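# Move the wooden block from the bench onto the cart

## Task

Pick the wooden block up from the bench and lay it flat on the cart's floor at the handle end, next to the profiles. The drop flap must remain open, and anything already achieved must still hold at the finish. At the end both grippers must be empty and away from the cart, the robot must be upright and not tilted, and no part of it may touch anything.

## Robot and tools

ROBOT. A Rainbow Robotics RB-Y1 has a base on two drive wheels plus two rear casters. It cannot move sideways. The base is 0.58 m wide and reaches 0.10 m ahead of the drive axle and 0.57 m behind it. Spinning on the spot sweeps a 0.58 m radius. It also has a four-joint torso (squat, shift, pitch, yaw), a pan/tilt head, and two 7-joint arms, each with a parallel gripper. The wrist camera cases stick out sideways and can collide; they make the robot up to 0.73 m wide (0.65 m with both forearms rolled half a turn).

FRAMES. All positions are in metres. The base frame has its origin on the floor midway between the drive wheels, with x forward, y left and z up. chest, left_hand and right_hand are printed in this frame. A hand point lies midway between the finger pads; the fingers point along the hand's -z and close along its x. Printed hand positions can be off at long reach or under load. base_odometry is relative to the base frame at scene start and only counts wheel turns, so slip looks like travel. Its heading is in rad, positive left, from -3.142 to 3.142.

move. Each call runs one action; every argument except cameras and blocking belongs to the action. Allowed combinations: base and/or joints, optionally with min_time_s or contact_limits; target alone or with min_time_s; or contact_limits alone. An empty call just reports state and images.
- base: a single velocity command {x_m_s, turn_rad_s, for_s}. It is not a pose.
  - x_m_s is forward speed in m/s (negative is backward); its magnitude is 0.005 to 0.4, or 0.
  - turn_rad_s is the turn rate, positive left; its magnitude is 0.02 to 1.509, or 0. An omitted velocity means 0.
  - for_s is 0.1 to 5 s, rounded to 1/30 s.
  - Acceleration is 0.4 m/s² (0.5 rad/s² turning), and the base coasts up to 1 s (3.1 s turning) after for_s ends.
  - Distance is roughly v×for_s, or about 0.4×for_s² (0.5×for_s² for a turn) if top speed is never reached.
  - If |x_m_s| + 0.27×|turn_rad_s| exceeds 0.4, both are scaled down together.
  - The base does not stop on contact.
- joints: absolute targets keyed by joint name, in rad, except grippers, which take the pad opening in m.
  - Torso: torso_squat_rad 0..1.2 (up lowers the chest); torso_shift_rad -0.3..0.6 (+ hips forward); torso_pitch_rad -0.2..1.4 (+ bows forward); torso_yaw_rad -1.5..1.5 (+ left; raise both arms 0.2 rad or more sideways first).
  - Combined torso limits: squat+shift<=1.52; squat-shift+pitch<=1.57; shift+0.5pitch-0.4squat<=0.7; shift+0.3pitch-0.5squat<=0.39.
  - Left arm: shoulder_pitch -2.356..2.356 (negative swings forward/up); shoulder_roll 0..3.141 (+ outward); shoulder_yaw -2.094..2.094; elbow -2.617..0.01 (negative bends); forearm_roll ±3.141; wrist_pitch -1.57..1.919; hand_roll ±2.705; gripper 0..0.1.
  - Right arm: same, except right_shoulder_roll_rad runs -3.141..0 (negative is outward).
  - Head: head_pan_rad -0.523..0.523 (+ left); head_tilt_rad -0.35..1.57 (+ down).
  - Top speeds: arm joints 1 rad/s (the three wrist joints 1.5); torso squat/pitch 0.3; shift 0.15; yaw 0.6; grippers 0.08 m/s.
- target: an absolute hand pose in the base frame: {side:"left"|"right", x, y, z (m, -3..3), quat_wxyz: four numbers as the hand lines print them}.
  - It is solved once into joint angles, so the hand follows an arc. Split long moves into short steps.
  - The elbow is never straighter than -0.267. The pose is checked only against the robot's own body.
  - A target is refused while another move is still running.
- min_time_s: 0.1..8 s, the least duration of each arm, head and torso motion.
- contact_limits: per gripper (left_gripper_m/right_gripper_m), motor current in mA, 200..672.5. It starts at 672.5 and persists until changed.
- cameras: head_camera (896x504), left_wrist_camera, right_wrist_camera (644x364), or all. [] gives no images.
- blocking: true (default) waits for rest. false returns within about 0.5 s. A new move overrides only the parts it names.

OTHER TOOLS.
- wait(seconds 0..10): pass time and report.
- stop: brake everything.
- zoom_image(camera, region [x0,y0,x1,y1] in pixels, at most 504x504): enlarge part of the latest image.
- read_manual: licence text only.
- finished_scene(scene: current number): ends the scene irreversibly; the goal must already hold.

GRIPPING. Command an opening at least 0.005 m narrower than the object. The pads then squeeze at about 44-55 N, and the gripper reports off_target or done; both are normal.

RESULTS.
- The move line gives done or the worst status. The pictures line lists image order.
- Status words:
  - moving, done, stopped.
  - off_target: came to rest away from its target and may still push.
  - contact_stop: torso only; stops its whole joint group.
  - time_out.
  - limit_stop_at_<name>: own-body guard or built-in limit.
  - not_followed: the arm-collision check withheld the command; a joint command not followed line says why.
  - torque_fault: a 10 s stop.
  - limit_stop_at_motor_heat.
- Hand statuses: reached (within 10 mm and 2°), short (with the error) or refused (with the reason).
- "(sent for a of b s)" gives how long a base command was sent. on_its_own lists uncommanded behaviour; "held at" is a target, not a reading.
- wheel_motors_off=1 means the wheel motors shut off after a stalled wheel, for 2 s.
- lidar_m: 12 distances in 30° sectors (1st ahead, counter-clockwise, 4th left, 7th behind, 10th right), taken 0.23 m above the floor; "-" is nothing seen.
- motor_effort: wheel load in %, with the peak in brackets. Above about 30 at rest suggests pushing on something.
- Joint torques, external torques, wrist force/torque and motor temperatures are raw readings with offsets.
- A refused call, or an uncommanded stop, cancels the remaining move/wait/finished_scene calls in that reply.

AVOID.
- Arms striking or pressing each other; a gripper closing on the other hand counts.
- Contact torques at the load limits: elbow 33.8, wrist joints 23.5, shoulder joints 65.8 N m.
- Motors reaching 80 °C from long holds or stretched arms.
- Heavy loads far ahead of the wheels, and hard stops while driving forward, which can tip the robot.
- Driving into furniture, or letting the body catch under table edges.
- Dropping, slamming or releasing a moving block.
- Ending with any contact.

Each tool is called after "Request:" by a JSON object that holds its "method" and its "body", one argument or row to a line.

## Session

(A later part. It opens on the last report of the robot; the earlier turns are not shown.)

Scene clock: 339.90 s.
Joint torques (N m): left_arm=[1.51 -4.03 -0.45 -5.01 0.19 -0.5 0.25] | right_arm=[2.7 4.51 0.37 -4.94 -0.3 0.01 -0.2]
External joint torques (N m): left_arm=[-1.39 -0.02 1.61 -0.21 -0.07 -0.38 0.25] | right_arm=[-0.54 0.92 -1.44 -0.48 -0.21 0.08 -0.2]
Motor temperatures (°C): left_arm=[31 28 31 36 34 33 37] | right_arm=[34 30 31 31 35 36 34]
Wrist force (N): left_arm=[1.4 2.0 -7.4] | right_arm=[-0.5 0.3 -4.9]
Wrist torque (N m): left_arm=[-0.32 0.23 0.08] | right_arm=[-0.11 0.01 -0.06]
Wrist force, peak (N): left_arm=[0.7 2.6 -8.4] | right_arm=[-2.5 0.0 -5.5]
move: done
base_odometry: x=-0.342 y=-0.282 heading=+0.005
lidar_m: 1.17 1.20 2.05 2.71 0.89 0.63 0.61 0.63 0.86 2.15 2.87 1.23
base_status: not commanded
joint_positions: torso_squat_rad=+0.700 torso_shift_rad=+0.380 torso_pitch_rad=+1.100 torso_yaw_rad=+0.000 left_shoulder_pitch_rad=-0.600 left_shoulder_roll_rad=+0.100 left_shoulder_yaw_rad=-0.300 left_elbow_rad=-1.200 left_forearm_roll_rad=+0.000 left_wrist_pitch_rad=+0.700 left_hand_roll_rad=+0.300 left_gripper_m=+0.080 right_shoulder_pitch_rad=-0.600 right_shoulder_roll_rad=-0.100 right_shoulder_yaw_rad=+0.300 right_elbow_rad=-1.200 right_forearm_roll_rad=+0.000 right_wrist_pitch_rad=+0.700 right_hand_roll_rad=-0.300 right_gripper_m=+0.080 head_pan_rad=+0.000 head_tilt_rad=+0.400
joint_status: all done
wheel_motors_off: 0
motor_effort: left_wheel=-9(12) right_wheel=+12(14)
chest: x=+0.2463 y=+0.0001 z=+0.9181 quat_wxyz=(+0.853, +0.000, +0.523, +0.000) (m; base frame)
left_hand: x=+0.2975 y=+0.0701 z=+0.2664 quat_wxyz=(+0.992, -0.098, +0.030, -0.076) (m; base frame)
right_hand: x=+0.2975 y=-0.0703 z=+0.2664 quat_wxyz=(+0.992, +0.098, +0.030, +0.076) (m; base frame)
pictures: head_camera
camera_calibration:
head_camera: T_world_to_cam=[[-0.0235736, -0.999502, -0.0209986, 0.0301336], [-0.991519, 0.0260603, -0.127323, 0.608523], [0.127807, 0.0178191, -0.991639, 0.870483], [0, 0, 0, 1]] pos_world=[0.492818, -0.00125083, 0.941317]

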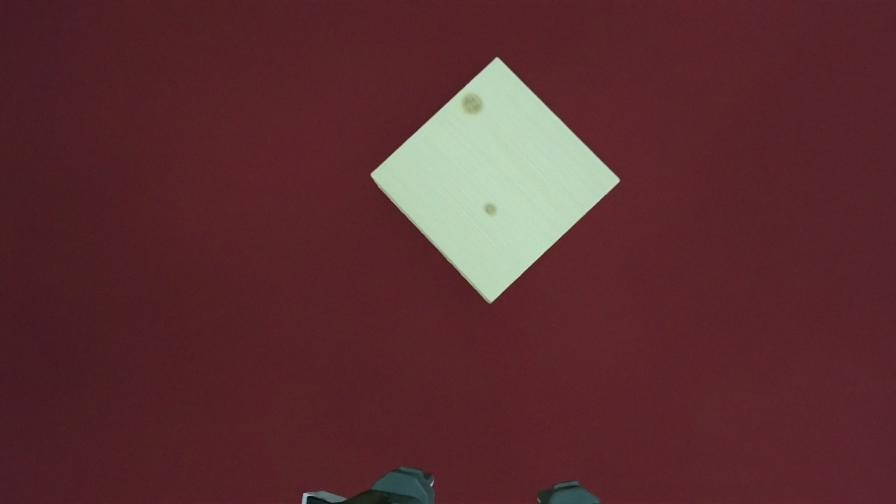

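Request:
{"method": "move", "body": {
  "target": {"side":"left","x":0.365,"y":0.15,"z":0.204,"quat_wxyz":[0.9976,-0.07,0,0]},
  "cameras": ["head_camera"]
}}

Request:
{"method": "move", "body": {
  "target": {"side":"left","x":0.365,"y":0.119,"z":0.204,"quat_wxyz":[0.9976,-0.07,0,0]},
  "cameras": []
}}

Request:
{"method": "move", "body": {
  "target": {"side":"left","x":0.365,"y":0.119,"z":0.245,"quat_wxyz":[0.9976,-0.07,0,0]},
  "cameras": []
}}

Request:
{"method": "move", "body": {
  "target": {"side":"left","x":0.365,"y":0.119,"z":0.285,"quat_wxyz":[0.9976,-0.07,0,0]},
  "cameras": []
}}

Request:
{"method": "move", "body": {
  "target": {"side":"left","x":0.365,"y":0.119,"z":0.325,"quat_wxyz":[0.9976,-0.07,0,0]},
  "cameras": ["head_camera"]
}}

Request:
{"method": "move", "body": {
  "target": {"side":"left","x":0.365,"y":0.119,"z":0.375,"quat_wxyz":[0.9976,-0.07,0,0]},
  "cameras": []
}}

Request:
{"method": "move", "body": {
  "target": {"side":"left","x":0.365,"y":0.119,"z":0.425,"quat_wxyz":[0.9976,-0.07,0,0]},
  "cameras": []
}}

Request:
{"method": "move", "body": {
  "target": {"side":"left","x":0.365,"y":0.119,"z":0.475,"quat_wxyz":[0.9976,-0.07,0,0]},
  "cameras": []
}}

Request:
{"method": "move", "body": {
  "target": {"side":"left","x":0.365,"y":0.119,"z":0.525,"quat_wxyz":[0.9976,-0.07,0,0]},
  "cameras": ["head_camera"]
}}

Scene clock: 345.30 s.
Joint torques (N m): left_arm=[-0.14 -2.15 0.64 -1.9 0.04 -0.16 -0.12] | right_arm=[2.98 4.38 0.24 -4.58 -0.4 -0.02 -0.28]
External joint torques (N m): left_arm=[0.58 -1.25 0.81 0.87 -0.05 -0.01 -0.11] | right_arm=[-0.25 0.78 -1.57 -0.12 -0.31 0.05 -0.28]
Motor temperatures (°C): left_arm=[31 28 31 36 34 33 37] | right_arm=[34 30 31 30 35 36 34]
Wrist force (N): left_arm=[1.1 1.5 -7.6] | right_arm=[-0.2 0.6 -5.1]
Wrist torque (N m): left_arm=[-0.21 0.22 0.12] | right_arm=[-0.10 0.01 -0.10]
Wrist force, peak (N): left_arm=[1.4 2.6 -8.4] | right_arm=[-0.4 1.3 -5.8]
move: done
base_odometry: x=-0.342 y=-0.282 heading=+0.005
lidar_m: 1.17 1.20 2.03 2.72 0.90 0.63 0.61 0.64 0.85 2.17 2.86 1.22
base_status: not commanded
joint_positions: torso_squat_rad=+0.700 torso_shift_rad=+0.380 torso_pitch_rad=+1.100 torso_yaw_rad=+0.000 left_shoulder_pitch_rad=-0.932 left_shoulder_roll_rad=+0.198 left_shoulder_yaw_rad=-0.175 left_elbow_rad=-0.628 left_forearm_roll_rad=+0.265 left_wrist_pitch_rad=+0.389 left_hand_roll_rad=+0.213 left_gripper_m=+0.080 right_shoulder_pitch_rad=-0.600 right_shoulder_roll_rad=-0.100 right_shoulder_yaw_rad=+0.300 right_elbow_rad=-1.200 right_forearm_roll_rad=+0.000 right_wrist_pitch_rad=+0.700 right_hand_roll_rad=-0.300 right_gripper_m=+0.080 head_pan_rad=+0.000 head_tilt_rad=+0.400
joint_status: all done
wheel_motors_off: 0
motor_effort: left_wheel=-10(12) right_wheel=+11(13)
chest: x=+0.2463 y=+0.0001 z=+0.9181 quat_wxyz=(+0.853, +0.000, +0.523, +0.000) (m; base frame)
left_hand: x=+0.3652 y=+0.1501 z=+0.2044 quat_wxyz=(+0.998, -0.070, +0.000, +0.000) (m; base frame)
left_hand_status: reached (checked arc, planned for 0.9 s): 0 mm and 0.1 deg off.
right_hand: x=+0.2976 y=-0.0702 z=+0.2664 quat_wxyz=(+0.992, +0.098, +0.030, +0.076) (m; base frame)
pictures: head_camera
camera_calibration:
head_camera: T_world_to_cam=[[-0.023575, -0.999501, -0.021001, 0.0301386], [-0.991506, 0.0260637, -0.127422, 0.608622], [0.127906, 0.0178186, -0.991626, 0.870521], [0, 0, 0, 1]] pos_world=[0.492818, -0.00125081, 0.941416]

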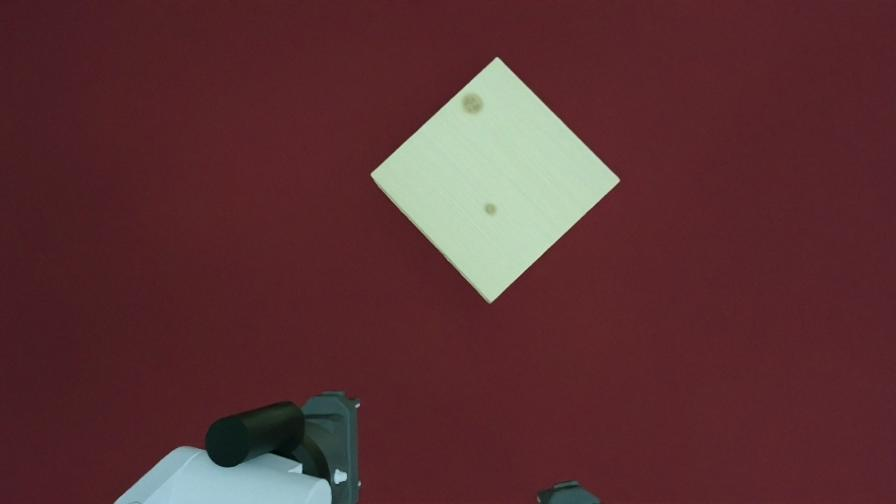

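Scene clock: 346.30 s.
Joint torques (N m): left_arm=[-1.32 -2.31 1.29 -2.1 0.25 -0.55 -0.01] | right_arm=[2.82 4.81 0.13 -4.63 -0.34 -0.11 -0.3]
External joint torques (N m): left_arm=[0.14 0.18 1.74 0.55 0.16 -0.37 -0.01] | right_arm=[-0.42 1.21 -1.68 -0.16 -0.25 -0.04 -0.3]
Motor temperatures (°C): left_arm=[31 28 31 36 34 33 37] | right_arm=[34 30 31 30 35 36 34]
Wrist force (N): left_arm=[0.9 1.7 -7.5] | right_arm=[-0.1 0.6 -5.5]
Wrist torque (N m): left_arm=[-0.31 0.17 0.10] | right_arm=[-0.13 0.06 -0.07]
Wrist force, peak (N): left_arm=[0.7 1.7 -8.4] | right_arm=[-0.1 0.5 -5.9]
move: done
base_odometry: x=-0.342 y=-0.282 heading=+0.005
lidar_m: 1.17 1.22 2.05 2.71 0.88 0.64 0.61 0.63 0.86 2.16 2.86 1.22
base_status: not commanded
joint_positions: torso_squat_rad=+0.700 torso_shift_rad=+0.380 torso_pitch_rad=+1.100 torso_yaw_rad=+0.000 left_shoulder_pitch_rad=-0.980 left_shoulder_roll_rad=+0.132 left_shoulder_yaw_rad=-0.157 left_elbow_rad=-0.559 left_forearm_roll_rad=+0.128 left_wrist_pitch_rad=+0.370 left_hand_roll_rad=+0.317 left_gripper_m=+0.080 right_shoulder_pitch_rad=-0.600 right_shoulder_roll_rad=-0.100 right_shoulder_yaw_rad=+0.300 right_elbow_rad=-1.200 right_forearm_roll_rad=+0.000 right_wrist_pitch_rad=+0.700 right_hand_roll_rad=-0.300 right_gripper_m=+0.080 head_pan_rad=+0.000 head_tilt_rad=+0.400
joint_status: all done
wheel_motors_off: 0
motor_effort: left_wheel=-11(16) right_wheel=+10(12)
chest: x=+0.2463 y=+0.0001 z=+0.9181 quat_wxyz=(+0.853, +0.000, +0.523, +0.000) (m; base frame)
left_hand: x=+0.3650 y=+0.1188 z=+0.2042 quat_wxyz=(+0.998, -0.070, +0.000, +0.000) (m; base frame)
left_hand_status: reached (checked arc, planned for 0.3 s): 0 mm and 0.0 deg off.
right_hand: x=+0.2976 y=-0.0702 z=+0.2664 quat_wxyz=(+0.992, +0.098, +0.030, +0.076) (m; base frame)
pictures: none
No camera images: "cameras" was empty.

Scene clock: 347.47 s.
Joint torques (N m): left_arm=[-0.33 -2.43 -1.2 -5.11 -0.09 -0.71 0.13] | right_arm=[2.63 4.78 0.18 -4.5 -0.28 -0.16 -0.32]
External joint torques (N m): left_arm=[-0.88 -0.24 -0.33 -0.24 -0.25 -0.52 0.13] | right_arm=[-0.6 1.19 -1.63 -0.03 -0.19 -0.09 -0.32]
Motor temperatures (°C): left_arm=[31 28 31 36 34 33 37] | right_arm=[34 30 31 30 35 36 34]
Wrist force (N): left_arm=[1.3 2.1 -8.0] | right_arm=[-0.1 0.9 -4.8]
Wrist torque (N m): left_arm=[-0.40 0.26 0.10] | right_arm=[-0.17 0.06 -0.08]
Wrist force, peak (N): left_arm=[0.6 2.2 -8.5] | right_arm=[0.2 0.9 -5.6]
move: done
base_odometry: x=-0.342 y=-0.282 heading=+0.005
lidar_m: 1.17 1.21 2.05 2.70 0.89 0.63 0.61 0.63 0.87 2.17 2.87 1.21
base_status: not commanded
joint_positions: torso_squat_rad=+0.700 torso_shift_rad=+0.380 torso_pitch_rad=+1.100 torso_yaw_rad=+0.000 left_shoulder_pitch_rad=-0.736 left_shoulder_roll_rad=+0.152 left_shoulder_yaw_rad=-0.177 left_elbow_rad=-1.079 left_forearm_roll_rad=+0.060 left_wrist_pitch_rad=+0.652 left_hand_roll_rad=+0.355 left_gripper_m=+0.080 right_shoulder_pitch_rad=-0.600 right_shoulder_roll_rad=-0.100 right_shoulder_yaw_rad=+0.300 right_elbow_rad=-1.200 right_forearm_roll_rad=+0.000 right_wrist_pitch_rad=+0.700 right_hand_roll_rad=-0.300 right_gripper_m=+0.080 head_pan_rad=+0.000 head_tilt_rad=+0.400
joint_status: all done
wheel_motors_off: 0
motor_effort: left_wheel=-9(12) right_wheel=+10(12)
chest: x=+0.2463 y=+0.0001 z=+0.9181 quat_wxyz=(+0.853, +0.000, +0.523, +0.000) (m; base frame)
left_hand: x=+0.3648 y=+0.1191 z=+0.2449 quat_wxyz=(+0.998, -0.070, +0.000, +0.000) (m; base frame)
left_hand_status: reached (checked arc, planned for 0.9 s): 0 mm and 0.0 deg off.
right_hand: x=+0.2976 y=-0.0702 z=+0.2664 quat_wxyz=(+0.992, +0.098, +0.030, +0.076) (m; base frame)
pictures: none
No camera images: "cameras" was empty.

Scene clock: 348.43 s.
Joint torques (N m): left_arm=[1.15 -2.49 -0.7 -5.94 0.06 -0.53 0.18] | right_arm=[2.73 4.76 0.55 -4.58 -0.33 -0.02 -0.36]
External joint torques (N m): left_arm=[-0.44 -0.52 0.42 0.13 -0.14 -0.35 0.18] | right_arm=[-0.49 1.17 -1.26 -0.11 -0.24 0.05 -0.36]
Motor temperatures (°C): left_arm=[31 28 31 36 34 33 37] | right_arm=[34 30 31 30 35 36 34]
Wrist force (N): left_arm=[1.0 1.4 -7.0] | right_arm=[0.0 0.8 -5.1]
Wrist torque (N m): left_arm=[-0.27 0.16 0.08] | right_arm=[-0.13 0.07 -0.12]
Wrist force, peak (N): left_arm=[1.5 1.7 -8.2] | right_arm=[-0.6 1.2 -5.5]
move: done
base_odometry: x=-0.342 y=-0.282 heading=+0.005
lidar_m: 1.16 1.21 2.04 2.71 0.89 0.64 0.61 0.64 0.85 2.15 2.87 1.22
base_status: not commanded
joint_positions: torso_squat_rad=+0.700 torso_shift_rad=+0.380 torso_pitch_rad=+1.100 torso_yaw_rad=+0.000 left_shoulder_pitch_rad=-0.600 left_shoulder_roll_rad=+0.160 left_shoulder_yaw_rad=-0.193 left_elbow_rad=-1.386 left_forearm_roll_rad=+0.036 left_wrist_pitch_rad=+0.825 left_hand_roll_rad=+0.361 left_gripper_m=+0.080 right_shoulder_pitch_rad=-0.600 right_shoulder_roll_rad=-0.100 right_shoulder_yaw_rad=+0.300 right_elbow_rad=-1.200 right_forearm_roll_rad=+0.000 right_wrist_pitch_rad=+0.700 right_hand_roll_rad=-0.300 right_gripper_m=+0.080 head_pan_rad=+0.000 head_tilt_rad=+0.400
joint_status: all done
wheel_motors_off: 0
motor_effort: left_wheel=-10(12) right_wheel=+10(12)
chest: x=+0.2463 y=+0.0001 z=+0.9181 quat_wxyz=(+0.853, +0.000, +0.523, +0.000) (m; base frame)
left_hand: x=+0.3649 y=+0.1190 z=+0.2849 quat_wxyz=(+0.998, -0.070, +0.000, +0.000) (m; base frame)
left_hand_status: reached (checked arc, planned for 0.6 s): 0 mm and 0.0 deg off.
right_hand: x=+0.2976 y=-0.0702 z=+0.2664 quat_wxyz=(+0.992, +0.098, +0.030, +0.076) (m; base frame)
pictures: none
No camera images: "cameras" was empty.

Scene clock: 349.33 s.
Joint torques (N m): left_arm=[1.8 -1.92 -1.23 -6.84 0.02 -0.39 0.21] | right_arm=[3.19 4.66 0.26 -4.51 -0.18 0.03 -0.4]
External joint torques (N m): left_arm=[-0.54 -0.14 0.06 0.11 -0.2 -0.2 0.21] | right_arm=[-0.04 1.07 -1.55 -0.04 -0.09 0.1 -0.39]
Motor temperatures (°C): left_arm=[31 28 31 36 34 32 37] | right_arm=[34 30 31 30 35 36 34]
Wrist force (N): left_arm=[1.4 2.0 -8.0] | right_arm=[-0.3 0.6 -5.5]
Wrist torque (N m): left_arm=[-0.33 0.27 0.11] | right_arm=[-0.13 0.03 -0.08]
Wrist force, peak (N): left_arm=[1.8 3.7 -7.7] | right_arm=[-0.5 0.6 -5.6]
move: done
base_odometry: x=-0.342 y=-0.282 heading=+0.005
lidar_m: 1.16 1.20 2.04 2.71 0.90 0.63 0.60 0.63 0.86 2.15 2.87 1.22
base_status: not commanded
joint_positions: torso_squat_rad=+0.700 torso_shift_rad=+0.380 torso_pitch_rad=+1.100 torso_yaw_rad=+0.000 left_shoulder_pitch_rad=-0.495 left_shoulder_roll_rad=+0.165 left_shoulder_yaw_rad=-0.210 left_elbow_rad=-1.633 left_forearm_roll_rad=+0.018 left_wrist_pitch_rad=+0.971 left_hand_roll_rad=+0.365 left_gripper_m=+0.080 right_shoulder_pitch_rad=-0.600 right_shoulder_roll_rad=-0.100 right_shoulder_yaw_rad=+0.300 right_elbow_rad=-1.200 right_forearm_roll_rad=+0.000 right_wrist_pitch_rad=+0.700 right_hand_roll_rad=-0.300 right_gripper_m=+0.080 head_pan_rad=+0.000 head_tilt_rad=+0.400
joint_status: all done
wheel_motors_off: 0
motor_effort: left_wheel=-10(12) right_wheel=+10(12)
chest: x=+0.2463 y=+0.0001 z=+0.9181 quat_wxyz=(+0.853, +0.000, +0.523, +0.000) (m; base frame)
left_hand: x=+0.3650 y=+0.1190 z=+0.3250 quat_wxyz=(+0.998, -0.070, +0.000, +0.000) (m; base frame)
left_hand_status: reached (checked arc, planned for 0.6 s): 0 mm and 0.0 deg off.
right_hand: x=+0.2976 y=-0.0702 z=+0.2664 quat_wxyz=(+0.992, +0.098, +0.030, +0.076) (m; base frame)
pictures: head_camera
camera_calibration:
head_camera: T_world_to_cam=[[-0.0235736, -0.999502, -0.0209986, 0.0301336], [-0.991519, 0.0260603, -0.127323, 0.608523], [0.127807, 0.0178191, -0.991639, 0.870483], [0, 0, 0, 1]] pos_world=[0.492818, -0.00125083, 0.941317]

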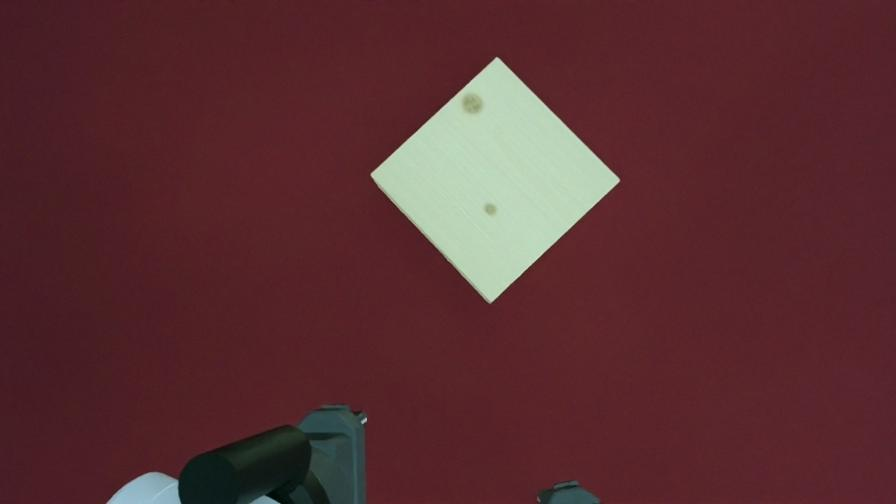

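Scene clock: 350.27 s.
Joint torques (N m): left_arm=[2.81 -1.82 -1.35 -7.55 0.09 -0.68 0.19] | right_arm=[3.03 4.52 0.35 -4.7 -0.29 0.01 -0.42]
External joint torques (N m): left_arm=[-0.22 -0.25 0.13 0.2 -0.15 -0.49 0.19] | right_arm=[-0.19 0.92 -1.46 -0.24 -0.2 0.08 -0.42]
Motor temperatures (°C): left_arm=[31 28 31 36 34 32 37] | right_arm=[34 30 31 30 35 36 34]
Wrist force (N): left_arm=[1.7 1.6 -7.6] | right_arm=[0.3 0.5 -5.1]
Wrist torque (N m): left_arm=[-0.28 0.31 0.09] | right_arm=[-0.15 0.10 -0.08]
Wrist force, peak (N): left_arm=[2.9 2.7 -7.8] | right_arm=[-0.8 0.7 -5.8]
move: done
base_odometry: x=-0.342 y=-0.282 heading=+0.005
lidar_m: 1.16 1.21 2.03 2.72 0.88 0.64 0.62 0.63 0.86 2.17 2.88 1.22
base_status: not commanded
joint_positions: torso_squat_rad=+0.700 torso_shift_rad=+0.380 torso_pitch_rad=+1.100 torso_yaw_rad=+0.000 left_shoulder_pitch_rad=-0.393 left_shoulder_roll_rad=+0.168 left_shoulder_yaw_rad=-0.234 left_elbow_rad=-1.897 left_forearm_roll_rad=-0.003 left_wrist_pitch_rad=+1.135 left_hand_roll_rad=+0.367 left_gripper_m=+0.080 right_shoulder_pitch_rad=-0.600 right_shoulder_roll_rad=-0.100 right_shoulder_yaw_rad=+0.300 right_elbow_rad=-1.200 right_forearm_roll_rad=+0.000 right_wrist_pitch_rad=+0.700 right_hand_roll_rad=-0.300 right_gripper_m=+0.080 head_pan_rad=+0.000 head_tilt_rad=+0.400
joint_status: all done
wheel_motors_off: 0
motor_effort: left_wheel=-10(13) right_wheel=+10(13)
chest: x=+0.2463 y=+0.0001 z=+0.9181 quat_wxyz=(+0.853, +0.000, +0.523, +0.000) (m; base frame)
left_hand: x=+0.3650 y=+0.1190 z=+0.3750 quat_wxyz=(+0.998, -0.070, +0.000, +0.000) (m; base frame)
left_hand_status: reached (checked arc, planned for 0.6 s): 0 mm and 0.0 deg off.
right_hand: x=+0.2976 y=-0.0702 z=+0.2664 quat_wxyz=(+0.992, +0.098, +0.030, +0.076) (m; base frame)
pictures: none
No camera images: "cameras" was empty.

Scene clock: 351.13 s.
Joint torques (N m): left_arm=[3.43 -1.83 -1.85 -8 0.1 -0.56 0.21] | right_arm=[3.3 4.17 0.04 -4.6 -0.26 0.04 -0.23]
External joint torques (N m): left_arm=[-0.06 -0.41 -0.23 0.32 -0.16 -0.37 0.21] | right_arm=[0.07 0.58 -1.77 -0.13 -0.17 0.11 -0.23]
Motor temperatures (°C): left_arm=[31 28 31 36 34 32 37] | right_arm=[34 30 31 30 35 36 34]
Wrist force (N): left_arm=[1.1 1.6 -7.4] | right_arm=[-0.1 0.7 -5.4]
Wrist torque (N m): left_arm=[-0.32 0.19 0.10] | right_arm=[-0.13 0.02 -0.10]
Wrist force, peak (N): left_arm=[0.2 2.0 -8.5] | right_arm=[-0.2 1.3 -5.6]
move: done
base_odometry: x=-0.342 y=-0.282 heading=+0.005
lidar_m: 1.17 1.22 2.04 2.71 0.90 0.64 0.60 0.65 0.86 2.16 2.87 1.22
base_status: not commanded
joint_positions: torso_squat_rad=+0.700 torso_shift_rad=+0.380 torso_pitch_rad=+1.100 torso_yaw_rad=+0.000 left_shoulder_pitch_rad=-0.315 left_shoulder_roll_rad=+0.168 left_shoulder_yaw_rad=-0.260 left_elbow_rad=-2.127 left_forearm_roll_rad=-0.026 left_wrist_pitch_rad=+1.291 left_hand_roll_rad=+0.368 left_gripper_m=+0.080 right_shoulder_pitch_rad=-0.600 right_shoulder_roll_rad=-0.100 right_shoulder_yaw_rad=+0.300 right_elbow_rad=-1.200 right_forearm_roll_rad=+0.000 right_wrist_pitch_rad=+0.700 right_hand_roll_rad=-0.300 right_gripper_m=+0.080 head_pan_rad=+0.000 head_tilt_rad=+0.400
joint_status: all done
wheel_motors_off: 0
motor_effort: left_wheel=-11(11) right_wheel=+10(12)
chest: x=+0.2463 y=+0.0001 z=+0.9181 quat_wxyz=(+0.853, +0.000, +0.523, +0.000) (m; base frame)
left_hand: x=+0.3651 y=+0.1190 z=+0.4243 quat_wxyz=(+0.998, -0.070, +0.000, +0.000) (m; base frame)
left_hand_status: reached (checked arc, planned for 0.6 s): 1 mm and 0.0 deg off.
right_hand: x=+0.2976 y=-0.0702 z=+0.2664 quat_wxyz=(+0.992, +0.098, +0.030, +0.076) (m; base frame)
pictures: none
No camera images: "cameras" was empty.

Scene clock: 352.00 s.
Joint torques (N m): left_arm=[3.35 -1.87 -1.6 -8.12 0.27 -0.48 0.1] | right_arm=[3.02 4.08 -0.08 -4.4 -0.27 0.09 -0.28]
External joint torques (N m): left_arm=[-0.44 -0.54 0.15 0.57 -0.01 -0.29 0.1] | right_arm=[-0.21 0.49 -1.89 0.06 -0.18 0.16 -0.28]
Motor temperatures (°C): left_arm=[31 28 31 36 34 32 37] | right_arm=[34 30 31 30 35 36 34]
Wrist force (N): left_arm=[1.6 1.6 -7.4] | right_arm=[-0.2 0.4 -5.2]
Wrist torque (N m): left_arm=[-0.28 0.28 0.10] | right_arm=[-0.10 0.06 -0.09]
Wrist force, peak (N): left_arm=[1.5 1.4 -9.0] | right_arm=[-0.2 0.6 -5.9]
move: done
base_odometry: x=-0.342 y=-0.282 heading=+0.005
lidar_m: 1.16 1.21 2.04 2.73 0.89 0.62 0.61 0.64 0.86 2.15 2.87 1.22
base_status: not commanded
joint_positions: torso_squat_rad=+0.700 torso_shift_rad=+0.380 torso_pitch_rad=+1.100 torso_yaw_rad=+0.000 left_shoulder_pitch_rad=-0.258 left_shoulder_roll_rad=+0.163 left_shoulder_yaw_rad=-0.293 left_elbow_rad=-2.341 left_forearm_roll_rad=-0.055 left_wrist_pitch_rad=+1.452 left_hand_roll_rad=+0.367 left_gripper_m=+0.080 right_shoulder_pitch_rad=-0.600 right_shoulder_roll_rad=-0.100 right_shoulder_yaw_rad=+0.300 right_elbow_rad=-1.200 right_forearm_roll_rad=+0.000 right_wrist_pitch_rad=+0.700 right_hand_roll_rad=-0.300 right_gripper_m=+0.080 head_pan_rad=+0.000 head_tilt_rad=+0.400
joint_status: all done
wheel_motors_off: 0
motor_effort: left_wheel=-10(12) right_wheel=+9(12)
chest: x=+0.2463 y=+0.0001 z=+0.9181 quat_wxyz=(+0.853, +0.000, +0.523, +0.000) (m; base frame)
left_hand: x=+0.3651 y=+0.1190 z=+0.4745 quat_wxyz=(+0.998, -0.070, +0.000, +0.000) (m; base frame)
left_hand_status: reached (checked arc, planned for 0.5 s): 0 mm and 0.0 deg off.
right_hand: x=+0.2976 y=-0.0702 z=+0.2664 quat_wxyz=(+0.992, +0.098, +0.030, +0.076) (m; base frame)
pictures: none
No camera images: "cameras" was empty.

Scene clock: 352.87 s.
Joint torques (N m): left_arm=[4.17 -2.14 -1.77 -8.22 0.17 -0.65 0.06] | right_arm=[3.14 4.86 0.14 -4.58 -0.37 0.07 -0.32]
External joint torques (N m): left_arm=[0.26 -0.78 0.08 0.59 -0.11 -0.46 0.07] | right_arm=[-0.09 1.26 -1.67 -0.12 -0.28 0.14 -0.32]
Motor temperatures (°C): left_arm=[31 28 31 36 34 32 37] | right_arm=[34 30 31 30 35 36 34]
Wrist force (N): left_arm=[0.8 2.1 -7.3] | right_arm=[0.1 0.1 -5.2]
Wrist torque (N m): left_arm=[-0.37 0.15 0.12] | right_arm=[-0.04 0.07 -0.07]
Wrist force, peak (N): left_arm=[1.2 1.1 -9.1] | right_arm=[-0.2 0.9 -5.6]
move: done
base_odometry: x=-0.342 y=-0.282 heading=+0.005
lidar_m: 1.16 1.20 2.05 2.69 0.90 0.64 0.61 0.63 0.85 2.16 2.87 1.22
base_status: not commanded
joint_positions: torso_squat_rad=+0.700 torso_shift_rad=+0.380 torso_pitch_rad=+1.100 torso_yaw_rad=+0.000 left_shoulder_pitch_rad=-0.229 left_shoulder_roll_rad=+0.150 left_shoulder_yaw_rad=-0.335 left_elbow_rad=-2.539 left_forearm_roll_rad=-0.096 left_wrist_pitch_rad=+1.627 left_hand_roll_rad=+0.362 left_gripper_m=+0.080 right_shoulder_pitch_rad=-0.600 right_shoulder_roll_rad=-0.100 right_shoulder_yaw_rad=+0.300 right_elbow_rad=-1.200 right_forearm_roll_rad=+0.000 right_wrist_pitch_rad=+0.700 right_hand_roll_rad=-0.300 right_gripper_m=+0.080 head_pan_rad=+0.000 head_tilt_rad=+0.400
joint_status: all done
wheel_motors_off: 0
motor_effort: left_wheel=-10(11) right_wheel=+11(12)
chest: x=+0.2463 y=+0.0001 z=+0.9181 quat_wxyz=(+0.853, +0.000, +0.523, +0.000) (m; base frame)
left_hand: x=+0.3651 y=+0.1191 z=+0.5246 quat_wxyz=(+0.998, -0.070, +0.000, +0.000) (m; base frame)
left_hand_status: reached (checked arc, planned for 0.5 s): 0 mm and 0.1 deg off.
right_hand: x=+0.2976 y=-0.0702 z=+0.2664 quat_wxyz=(+0.992, +0.098, +0.030, +0.076) (m; base frame)
pictures: head_camera
camera_calibration:
head_camera: T_world_to_cam=[[-0.0235736, -0.999502, -0.0209986, 0.0301336], [-0.991519, 0.0260603, -0.127323, 0.608523], [0.127807, 0.0178191, -0.991639, 0.870483], [0, 0, 0, 1]] pos_world=[0.492818, -0.00125083, 0.941317]

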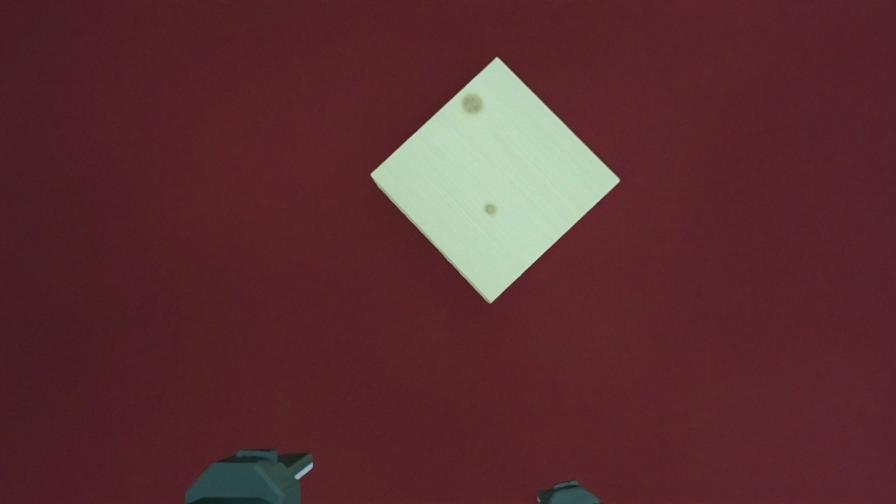

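Request:
{"method": "move", "body": {
  "target": {"side":"left","x":0.40,"y":0.119,"z":0.54,"quat_wxyz":[0.9976,-0.07,0,0]},
  "cameras": []
}}

Request:
{"method": "move", "body": {
  "target": {"side":"left","x":0.44,"y":0.119,"z":0.55,"quat_wxyz":[0.9976,-0.07,0,0]},
  "cameras": ["head_camera"]
}}

Scene clock: 365.90 s.
Joint torques (N m): left_arm=[2.18 -2.64 -0.22 -8.67 0.34 -0.46 -0.2] | right_arm=[2.83 4.24 -0.03 -4.23 -0.18 0.04 -0.4]
External joint torques (N m): left_arm=[0.51 -0.81 1.32 0.13 0.07 -0.28 -0.2] | right_arm=[-0.4 0.65 -1.84 0.23 -0.09 0.11 -0.4]
Motor temperatures (°C): left_arm=[31 28 31 36 34 32 37] | right_arm=[34 30 31 30 35 36 34]
Wrist force (N): left_arm=[1.0 2.4 -8.5] | right_arm=[0.2 0.6 -5.4]
Wrist torque (N m): left_arm=[-0.39 0.21 0.12] | right_arm=[-0.13 0.07 -0.08]
Wrist force, peak (N): left_arm=[1.0 2.4 -8.5] | right_arm=[-0.2 0.7 -5.8]
move: done
base_odometry: x=-0.342 y=-0.282 heading=+0.005
lidar_m: 1.17 1.20 2.05 2.71 0.90 0.64 0.60 0.64 0.85 2.18 2.87 1.22
base_status: not commanded
joint_positions: torso_squat_rad=+0.700 torso_shift_rad=+0.380 torso_pitch_rad=+1.100 torso_yaw_rad=+0.000 left_shoulder_pitch_rad=-0.395 left_shoulder_roll_rad=+0.114 left_shoulder_yaw_rad=-0.261 left_elbow_rad=-2.553 left_forearm_roll_rad=-0.061 left_wrist_pitch_rad=+1.805 left_hand_roll_rad=+0.336 left_gripper_m=+0.080 right_shoulder_pitch_rad=-0.600 right_shoulder_roll_rad=-0.100 right_shoulder_yaw_rad=+0.300 right_elbow_rad=-1.200 right_forearm_roll_rad=+0.000 right_wrist_pitch_rad=+0.700 right_hand_roll_rad=-0.300 right_gripper_m=+0.080 head_pan_rad=+0.000 head_tilt_rad=+0.400
joint_status: all done
wheel_motors_off: 0
motor_effort: left_wheel=-11(12) right_wheel=+10(12)
chest: x=+0.2463 y=+0.0001 z=+0.9181 quat_wxyz=(+0.853, +0.000, +0.523, +0.000) (m; base frame)
left_hand: x=+0.4000 y=+0.1189 z=+0.5402 quat_wxyz=(+0.998, -0.070, -0.001, +0.000) (m; base frame)
left_hand_status: reached (checked arc, planned for 0.5 s): 0 mm and 0.1 deg off.
right_hand: x=+0.2976 y=-0.0702 z=+0.2664 quat_wxyz=(+0.992, +0.098, +0.030, +0.076) (m; base frame)
pictures: none
No camera images: "cameras" was empty.

Scene clock: 366.73 s.
Joint torques (N m): left_arm=[-0.03 -2.63 -0.54 -7.3 0.18 -0.4 0.08] | right_arm=[3.27 4.39 0.21 -4.48 -0.28 0.07 -0.29]
External joint torques (N m): left_arm=[0.79 0 1.19 1.28 -0.1 -0.21 0.08] | right_arm=[0.03 0.79 -1.6 -0.02 -0.19 0.14 -0.28]
Motor temperatures (°C): left_arm=[31 28 31 36 34 32 37] | right_arm=[34 30 31 30 35 36 34]
Wrist force (N): left_arm=[1.4 1.9 -7.4] | right_arm=[-0.3 0.7 -5.2]
Wrist torque (N m): left_arm=[-0.35 0.27 0.06] | right_arm=[-0.12 0.02 -0.07]
Wrist force, peak (N): left_arm=[1.0 2.0 -8.4] | right_arm=[-0.2 0.4 -5.6]
move: done
base_odometry: x=-0.342 y=-0.282 heading=+0.005
lidar_m: 1.16 1.20 2.04 2.70 0.89 0.64 0.61 0.64 0.86 2.16 2.87 1.22
base_status: not commanded
joint_positions: torso_squat_rad=+0.700 torso_shift_rad=+0.380 torso_pitch_rad=+1.100 torso_yaw_rad=+0.000 left_shoulder_pitch_rad=-0.557 left_shoulder_roll_rad=+0.000 left_shoulder_yaw_rad=-0.134 left_elbow_rad=-2.518 left_forearm_roll_rad=-0.080 left_wrist_pitch_rad=+1.919 left_hand_roll_rad=+0.209 left_gripper_m=+0.080 right_shoulder_pitch_rad=-0.600 right_shoulder_roll_rad=-0.100 right_shoulder_yaw_rad=+0.300 right_elbow_rad=-1.200 right_forearm_roll_rad=+0.000 right_wrist_pitch_rad=+0.700 right_hand_roll_rad=-0.300 right_gripper_m=+0.080 head_pan_rad=+0.000 head_tilt_rad=+0.400
joint_status: all done
wheel_motors_off: 0
motor_effort: left_wheel=-11(13) right_wheel=+11(12)
chest: x=+0.2463 y=+0.0001 z=+0.9181 quat_wxyz=(+0.853, +0.000, +0.523, +0.000) (m; base frame)
left_hand: x=+0.4399 y=+0.1189 z=+0.5498 quat_wxyz=(+0.997, -0.072, -0.009, +0.001) (m; base frame)
left_hand_status: reached (checked arc, as near as the solve gets, planned for 0.5 s): 0 mm and 1.1 deg off.
right_hand: x=+0.2976 y=-0.0702 z=+0.2664 quat_wxyz=(+0.992, +0.098, +0.030, +0.076) (m; base frame)
pictures: head_camera
camera_calibration:
head_camera: T_world_to_cam=[[-0.0235736, -0.999502, -0.0209986, 0.0301336], [-0.991519, 0.0260603, -0.127323, 0.608523], [0.127807, 0.0178191, -0.991639, 0.870483], [0, 0, 0, 1]] pos_world=[0.492818, -0.00125083, 0.941317]

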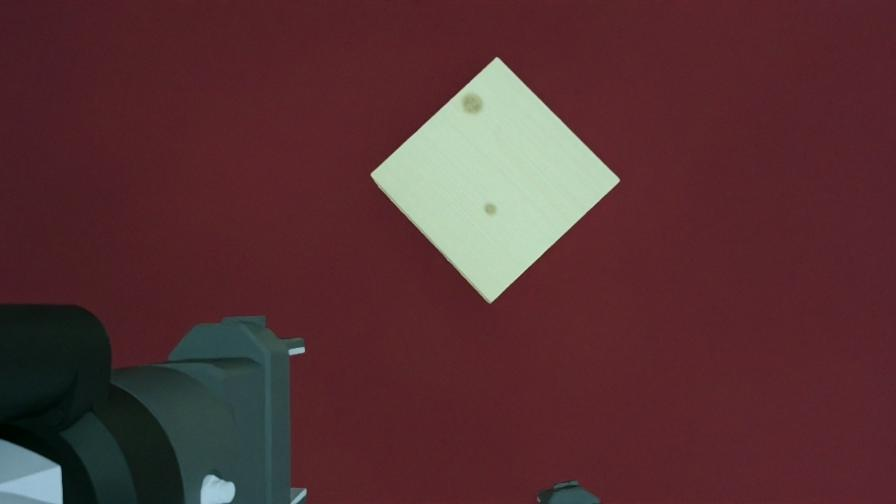

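Request:
{"method": "move", "body": {
  "base": {"turn_rad_s":0.8,"for_s":1.54},
  "joints": {"left_shoulder_pitch_rad":-0.229,"left_shoulder_roll_rad":0.25,"left_shoulder_yaw_rad":-0.335,"left_elbow_rad":-2.4,"left_forearm_roll_rad":-0.096,"left_wrist_pitch_rad":1.5,"left_hand_roll_rad":0.362,"right_shoulder_pitch_rad":-0.229,"right_shoulder_roll_rad":-0.25,"right_shoulder_yaw_rad":0.335,"right_elbow_rad":-2.4,"right_forearm_roll_rad":0.096,"right_wrist_pitch_rad":1.5,"right_hand_roll_rad":-0.362},
  "cameras": []
}}

Request:
{"method": "move", "body": {
  "base": {"x_m_s":0.3,"for_s":1.9},
  "cameras": []
}}

Request:
{"method": "move", "body": {
  "base": {"turn_rad_s":-1.0,"for_s":2.07},
  "cameras": ["head_camera"]
}}

Scene clock: 377.80 s.
Joint torques (N m): left_arm=[4.32 -1.6 -0.75 -8.24 0.02 -0.11 -0.11] | right_arm=[5.46 0.22 1.07 -8.64 -0.12 -0.2 -0.16]
External joint torques (N m): left_arm=[-0.14 -0.99 0.68 0.46 -0.14 0.02 -0.11] | right_arm=[0.47 -0.07 -0.05 -0.45 -0.23 -0.12 -0.16]
Motor temperatures (°C): left_arm=[31 28 31 36 34 32 37] | right_arm=[34 30 31 30 35 36 34]
Wrist force (N): left_arm=[1.5 1.6 -8.1] | right_arm=[-0.1 1.0 -5.0]
Wrist torque (N m): left_arm=[-0.28 0.25 0.10] | right_arm=[-0.09 0.10 -0.10]
Wrist force, peak (N): left_arm=[1.0 1.1 -8.9] | right_arm=[-0.4 1.4 -5.9]
move: done
base_odometry: x=-0.342 y=-0.282 heading=+1.180
lidar_m: 3.10 1.72 0.78 0.61 0.59 0.65 0.97 3.99 2.53 1.18 1.16 1.53
base_status: done (sent for 1.53 of 1.53 s)
joint_positions: torso_squat_rad=+0.700 torso_shift_rad=+0.380 torso_pitch_rad=+1.100 torso_yaw_rad=+0.000 left_shoulder_pitch_rad=-0.229 left_shoulder_roll_rad=+0.250 left_shoulder_yaw_rad=-0.335 left_elbow_rad=-2.400 left_forearm_roll_rad=-0.096 left_wrist_pitch_rad=+1.500 left_hand_roll_rad=+0.362 left_gripper_m=+0.080 right_shoulder_pitch_rad=-0.229 right_shoulder_roll_rad=-0.250 right_shoulder_yaw_rad=+0.335 right_elbow_rad=-2.400 right_forearm_roll_rad=+0.096 right_wrist_pitch_rad=+1.500 right_hand_roll_rad=-0.362 right_gripper_m=+0.080 head_pan_rad=+0.000 head_tilt_rad=+0.400
joint_status: all done
wheel_motors_off: 0
motor_effort: left_wheel=-9(35) right_wheel=+15(35)
chest: x=+0.2464 y=+0.0001 z=+0.9181 quat_wxyz=(+0.853, +0.000, +0.523, +0.000) (m; base frame)
left_hand: x=+0.3533 y=+0.1403 z=+0.4842 quat_wxyz=(+0.998, -0.037, +0.004, -0.045) (m; base frame)
right_hand: x=+0.3533 y=-0.1402 z=+0.4842 quat_wxyz=(+0.998, +0.037, +0.004, +0.045) (m; base frame)
pictures: none
No camera images: "cameras" was empty.

Scene clock: 380.77 s.
Joint torques (N m): left_arm=[4.21 -1.79 -1.29 -8.24 0.07 -0.21 -0.07] | right_arm=[5.56 0.14 1.44 -8.76 0.06 0.01 -0.12]
External joint torques (N m): left_arm=[-0.25 -1.18 0.14 0.46 -0.08 -0.08 -0.07] | right_arm=[0.58 -0.15 0.31 -0.57 -0.05 0.09 -0.12]
Motor temperatures (°C): left_arm=[31 28 31 36 34 32 37] | right_arm=[34 30 31 30 35 36 34]
Wrist force (N): left_arm=[1.6 1.6 -6.9] | right_arm=[-0.5 1.4 -5.6]
Wrist torque (N m): left_arm=[-0.31 0.27 0.15] | right_arm=[-0.12 0.06 -0.09]
Wrist force, peak (N): left_arm=[1.6 1.4 -8.5] | right_arm=[-0.8 1.2 -6.0]
move: done
base_odometry: x=-0.124 y=+0.245 heading=+1.179
lidar_m: 2.75 2.37 1.08 0.85 0.84 0.91 1.33 4.86 1.27 0.96 1.13 1.50
base_status: done (sent for 1.9 of 1.9 s)
joint_positions: torso_squat_rad=+0.700 torso_shift_rad=+0.380 torso_pitch_rad=+1.100 torso_yaw_rad=+0.000 left_shoulder_pitch_rad=-0.229 left_shoulder_roll_rad=+0.250 left_shoulder_yaw_rad=-0.335 left_elbow_rad=-2.400 left_forearm_roll_rad=-0.096 left_wrist_pitch_rad=+1.500 left_hand_roll_rad=+0.362 left_gripper_m=+0.080 right_shoulder_pitch_rad=-0.229 right_shoulder_roll_rad=-0.250 right_shoulder_yaw_rad=+0.335 right_elbow_rad=-2.400 right_forearm_roll_rad=+0.096 right_wrist_pitch_rad=+1.500 right_hand_roll_rad=-0.362 right_gripper_m=+0.080 head_pan_rad=+0.000 head_tilt_rad=+0.400
joint_status: not commanded
wheel_motors_off: 0
motor_effort: left_wheel=-5(20) right_wheel=+2(43)
chest: x=+0.2464 y=+0.0001 z=+0.9180 quat_wxyz=(+0.853, +0.000, +0.523, +0.000) (m; base frame)
left_hand: x=+0.3533 y=+0.1402 z=+0.4841 quat_wxyz=(+0.998, -0.037, +0.004, -0.045) (m; base frame)
right_hand: x=+0.3533 y=-0.1402 z=+0.4842 quat_wxyz=(+0.998, +0.037, +0.004, +0.045) (m; base frame)
pictures: none
No camera images: "cameras" was empty.

Scene clock: 385.20 s.
Joint torques (N m): left_arm=[4.04 -1.37 -1.19 -8.09 0.1 -0.19 -0.16] | right_arm=[5.3 -0.04 1.41 -8.74 -0.02 0.08 -0.15]
External joint torques (N m): left_arm=[-0.42 -0.77 0.24 0.61 -0.06 -0.06 -0.16] | right_arm=[0.31 -0.33 0.28 -0.55 -0.12 0.15 -0.15]
Motor temperatures (°C): left_arm=[31 28 31 36 34 32 37] | right_arm=[34 30 31 30 35 36 34]
Wrist force (N): left_arm=[1.8 1.2 -8.3] | right_arm=[-0.1 1.3 -5.7]
Wrist torque (N m): left_arm=[-0.23 0.35 0.13] | right_arm=[-0.14 0.07 -0.11]
Wrist force, peak (N): left_arm=[1.3 1.4 -9.0] | right_arm=[-0.6 1.8 -5.9]
move: done
base_odometry: x=-0.124 y=+0.245 heading=-0.887
lidar_m: 1.20 0.95 1.14 1.50 2.78 2.27 1.09 0.84 0.84 0.93 1.38 4.71
base_status: done (sent for 2.07 of 2.07 s)
joint_positions: torso_squat_rad=+0.700 torso_shift_rad=+0.380 torso_pitch_rad=+1.100 torso_yaw_rad=+0.000 left_shoulder_pitch_rad=-0.229 left_shoulder_roll_rad=+0.250 left_shoulder_yaw_rad=-0.335 left_elbow_rad=-2.400 left_forearm_roll_rad=-0.096 left_wrist_pitch_rad=+1.500 left_hand_roll_rad=+0.362 left_gripper_m=+0.080 right_shoulder_pitch_rad=-0.229 right_shoulder_roll_rad=-0.250 right_shoulder_yaw_rad=+0.335 right_elbow_rad=-2.400 right_forearm_roll_rad=+0.096 right_wrist_pitch_rad=+1.500 right_hand_roll_rad=-0.362 right_gripper_m=+0.080 head_pan_rad=+0.000 head_tilt_rad=+0.400
joint_status: not commanded
wheel_motors_off: 0
motor_effort: left_wheel=+13(32) right_wheel=-6(32)
chest: x=+0.2464 y=+0.0001 z=+0.9180 quat_wxyz=(+0.853, +0.000, +0.523, +0.000) (m; base frame)
left_hand: x=+0.3533 y=+0.1402 z=+0.4842 quat_wxyz=(+0.998, -0.037, +0.004, -0.045) (m; base frame)
right_hand: x=+0.3533 y=-0.1402 z=+0.4842 quat_wxyz=(+0.998, +0.037, +0.004, +0.045) (m; base frame)
pictures: head_camera
camera_calibration:
head_camera: T_world_to_cam=[[-0.0235772, -0.999501, -0.020999, 0.0301358], [-0.991519, 0.0260639, -0.127323, 0.608523], [0.127807, 0.017819, -0.991639, 0.870483], [0, 0, 0, 1]] pos_world=[0.492818, -0.00125081, 0.941317]

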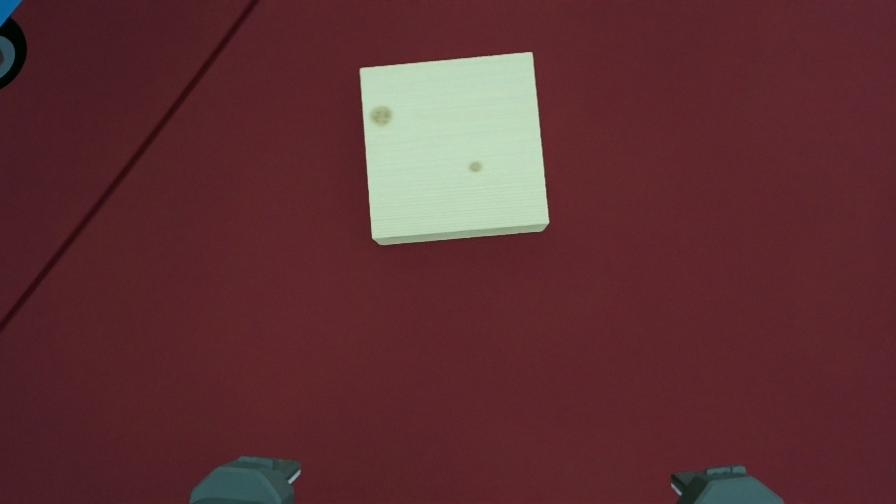

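Request:
{"method": "move", "body": {
  "base": {"turn_rad_s":0.1,"for_s":0.7},
  "joints": {"torso_squat_rad":0.98,"torso_shift_rad":0.52},
  "cameras": []
}}

Request:
{"method": "move", "body": {
  "base": {"x_m_s":0.15,"for_s":2.4},
  "cameras": ["head_camera","left_wrist_camera","right_wrist_camera"]
}}

Scene clock: 390.07 s.
Joint torques (N m): left_arm=[4.37 -1.58 -1.22 -8.19 0.16 -0.34 -0.03] | right_arm=[5.55 0.12 1.2 -8.74 -0.12 0.11 -0.13]
External joint torques (N m): left_arm=[-0.09 -0.97 0.21 0.51 0.01 -0.21 -0.03] | right_arm=[0.56 -0.17 0.08 -0.55 -0.22 0.19 -0.13]
Motor temperatures (°C): left_arm=[31 28 31 36 34 32 37] | right_arm=[34 30 31 31 35 36 34]
Wrist force (N): left_arm=[1.0 1.0 -7.5] | right_arm=[-0.3 0.9 -5.8]
Wrist torque (N m): left_arm=[-0.25 0.18 0.12] | right_arm=[-0.13 0.10 -0.09]
Wrist force, peak (N): left_arm=[1.3 1.5 -8.7] | right_arm=[-0.3 1.5 -6.1]
move: done
base_odometry: x=-0.124 y=+0.245 heading=-0.817
lidar_m: 1.15 0.96 1.15 1.50 3.04 1.95 1.04 0.85 0.84 0.94 1.53 3.99
base_status: done (sent for 0.7 of 0.7 s)
joint_positions: torso_squat_rad=+0.980 torso_shift_rad=+0.520 torso_pitch_rad=+1.100 torso_yaw_rad=+0.000 left_shoulder_pitch_rad=-0.229 left_shoulder_roll_rad=+0.250 left_shoulder_yaw_rad=-0.335 left_elbow_rad=-2.400 left_forearm_roll_rad=-0.096 left_wrist_pitch_rad=+1.500 left_hand_roll_rad=+0.362 left_gripper_m=+0.080 right_shoulder_pitch_rad=-0.229 right_shoulder_roll_rad=-0.250 right_shoulder_yaw_rad=+0.335 right_elbow_rad=-2.400 right_forearm_roll_rad=+0.096 right_wrist_pitch_rad=+1.500 right_hand_roll_rad=-0.362 right_gripper_m=+0.080 head_pan_rad=+0.000 head_tilt_rad=+0.400
joint_status: all done
wheel_motors_off: 0
motor_effort: left_wheel=-14(19) right_wheel=+9(10)
chest: x=+0.2415 y=+0.0001 z=+0.7592 quat_wxyz=(+0.853, +0.000, +0.523, +0.000) (m; base frame)
left_hand: x=+0.3485 y=+0.1402 z=+0.3253 quat_wxyz=(+0.998, -0.037, +0.004, -0.045) (m; base frame)
right_hand: x=+0.3485 y=-0.1402 z=+0.3253 quat_wxyz=(+0.998, +0.037, +0.004, +0.045) (m; base frame)
pictures: none
No camera images: "cameras" was empty.

Scene clock: 393.23 s.
Joint torques (N m): left_arm=[4.03 -1.59 -1.08 -8.36 0.03 -0.28 -0.1] | right_arm=[5.28 0.33 1.58 -8.69 -0.09 0.03 -0.18]
External joint torques (N m): left_arm=[-0.43 -0.98 0.35 0.34 -0.13 -0.14 -0.1] | right_arm=[0.29 0.03 0.45 -0.51 -0.19 0.11 -0.18]
Motor temperatures (°C): left_arm=[31 28 31 36 34 32 37] | right_arm=[34 30 31 31 35 36 34]
Wrist force (N): left_arm=[1.6 1.2 -7.1] | right_arm=[-0.3 1.3 -5.7]
Wrist torque (N m): left_arm=[-0.26 0.30 0.09] | right_arm=[-0.14 0.08 -0.05]
Wrist force, peak (N): left_arm=[1.8 1.6 -8.6] | right_arm=[-0.2 1.4 -6.5]
move: done
base_odometry: x=+0.122 y=-0.018 heading=-0.818
lidar_m: 0.86 0.70 0.70 1.02 1.55 2.50 1.32 1.10 1.08 1.20 1.93 3.48
base_status: done (sent for 2.4 of 2.4 s)
joint_positions: torso_squat_rad=+0.980 torso_shift_rad=+0.520 torso_pitch_rad=+1.100 torso_yaw_rad=+0.000 left_shoulder_pitch_rad=-0.229 left_shoulder_roll_rad=+0.250 left_shoulder_yaw_rad=-0.335 left_elbow_rad=-2.400 left_forearm_roll_rad=-0.096 left_wrist_pitch_rad=+1.500 left_hand_roll_rad=+0.362 left_gripper_m=+0.080 right_shoulder_pitch_rad=-0.229 right_shoulder_roll_rad=-0.250 right_shoulder_yaw_rad=+0.335 right_elbow_rad=-2.400 right_forearm_roll_rad=+0.096 right_wrist_pitch_rad=+1.500 right_hand_roll_rad=-0.362 right_gripper_m=+0.080 head_pan_rad=+0.000 head_tilt_rad=+0.400
joint_status: not commanded
wheel_motors_off: 0
motor_effort: left_wheel=-11(26) right_wheel=+12(40)
chest: x=+0.2415 y=+0.0001 z=+0.7592 quat_wxyz=(+0.853, +0.000, +0.523, +0.000) (m; base frame)
left_hand: x=+0.3485 y=+0.1402 z=+0.3253 quat_wxyz=(+0.998, -0.037, +0.004, -0.045) (m; base frame)
right_hand: x=+0.3485 y=-0.1402 z=+0.3253 quat_wxyz=(+0.998, +0.037, +0.004, +0.045) (m; base frame)
pictures: head_camera, left_wrist_camera, right_wrist_camera
camera_calibration:
head_camera: T_world_to_cam=[[-0.0235871, -0.999503, -0.0208974, 0.0266136], [-0.991531, 0.026059, -0.127227, 0.583476], [0.127709, 0.0177195, -0.991653, 0.713684], [0, 0, 0, 1]] pos_world=[0.488019, -0.00125058, 0.782517]
left_wrist_camera: T_world_to_cam=[[0.997818, -0.064361, -0.0147275, -0.334411], [-0.0471602, -0.850878, 0.523243, -0.00546406], [-0.0462077, -0.521406, -0.852056, 0.438949], [0, 0, 0, 1]] pos_world=[0.353707, 0.202699, 0.371944]
right_wrist_camera: T_world_to_cam=[[-0.992825, -0.11707, -0.0243731, 0.336269], [-0.110083, 0.815183, 0.568646, -0.00523819], [-0.0467027, 0.567249, -0.822221, 0.435528], [0, 0, 0, 1]] pos_world=[0.35362, -0.203415, 0.369275]

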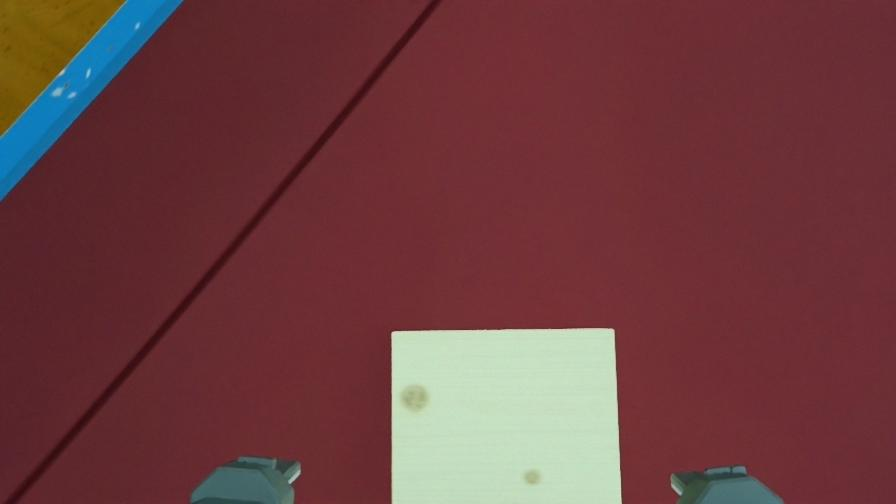

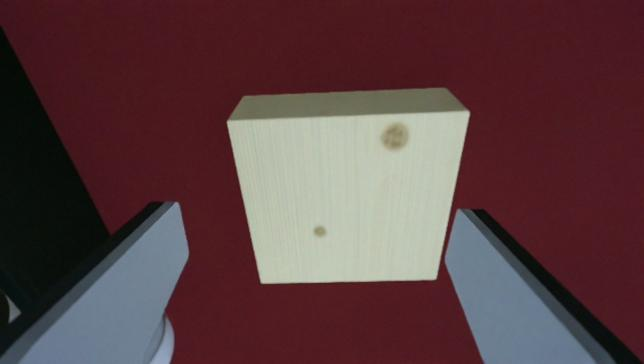

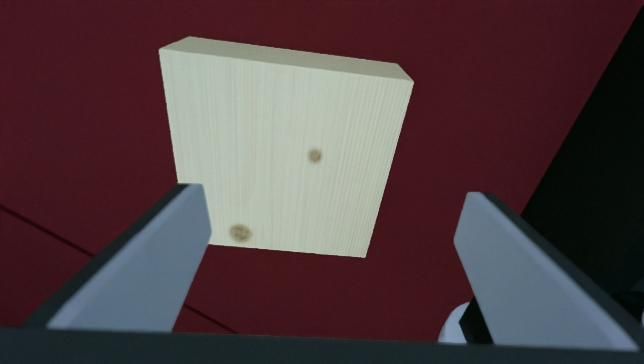

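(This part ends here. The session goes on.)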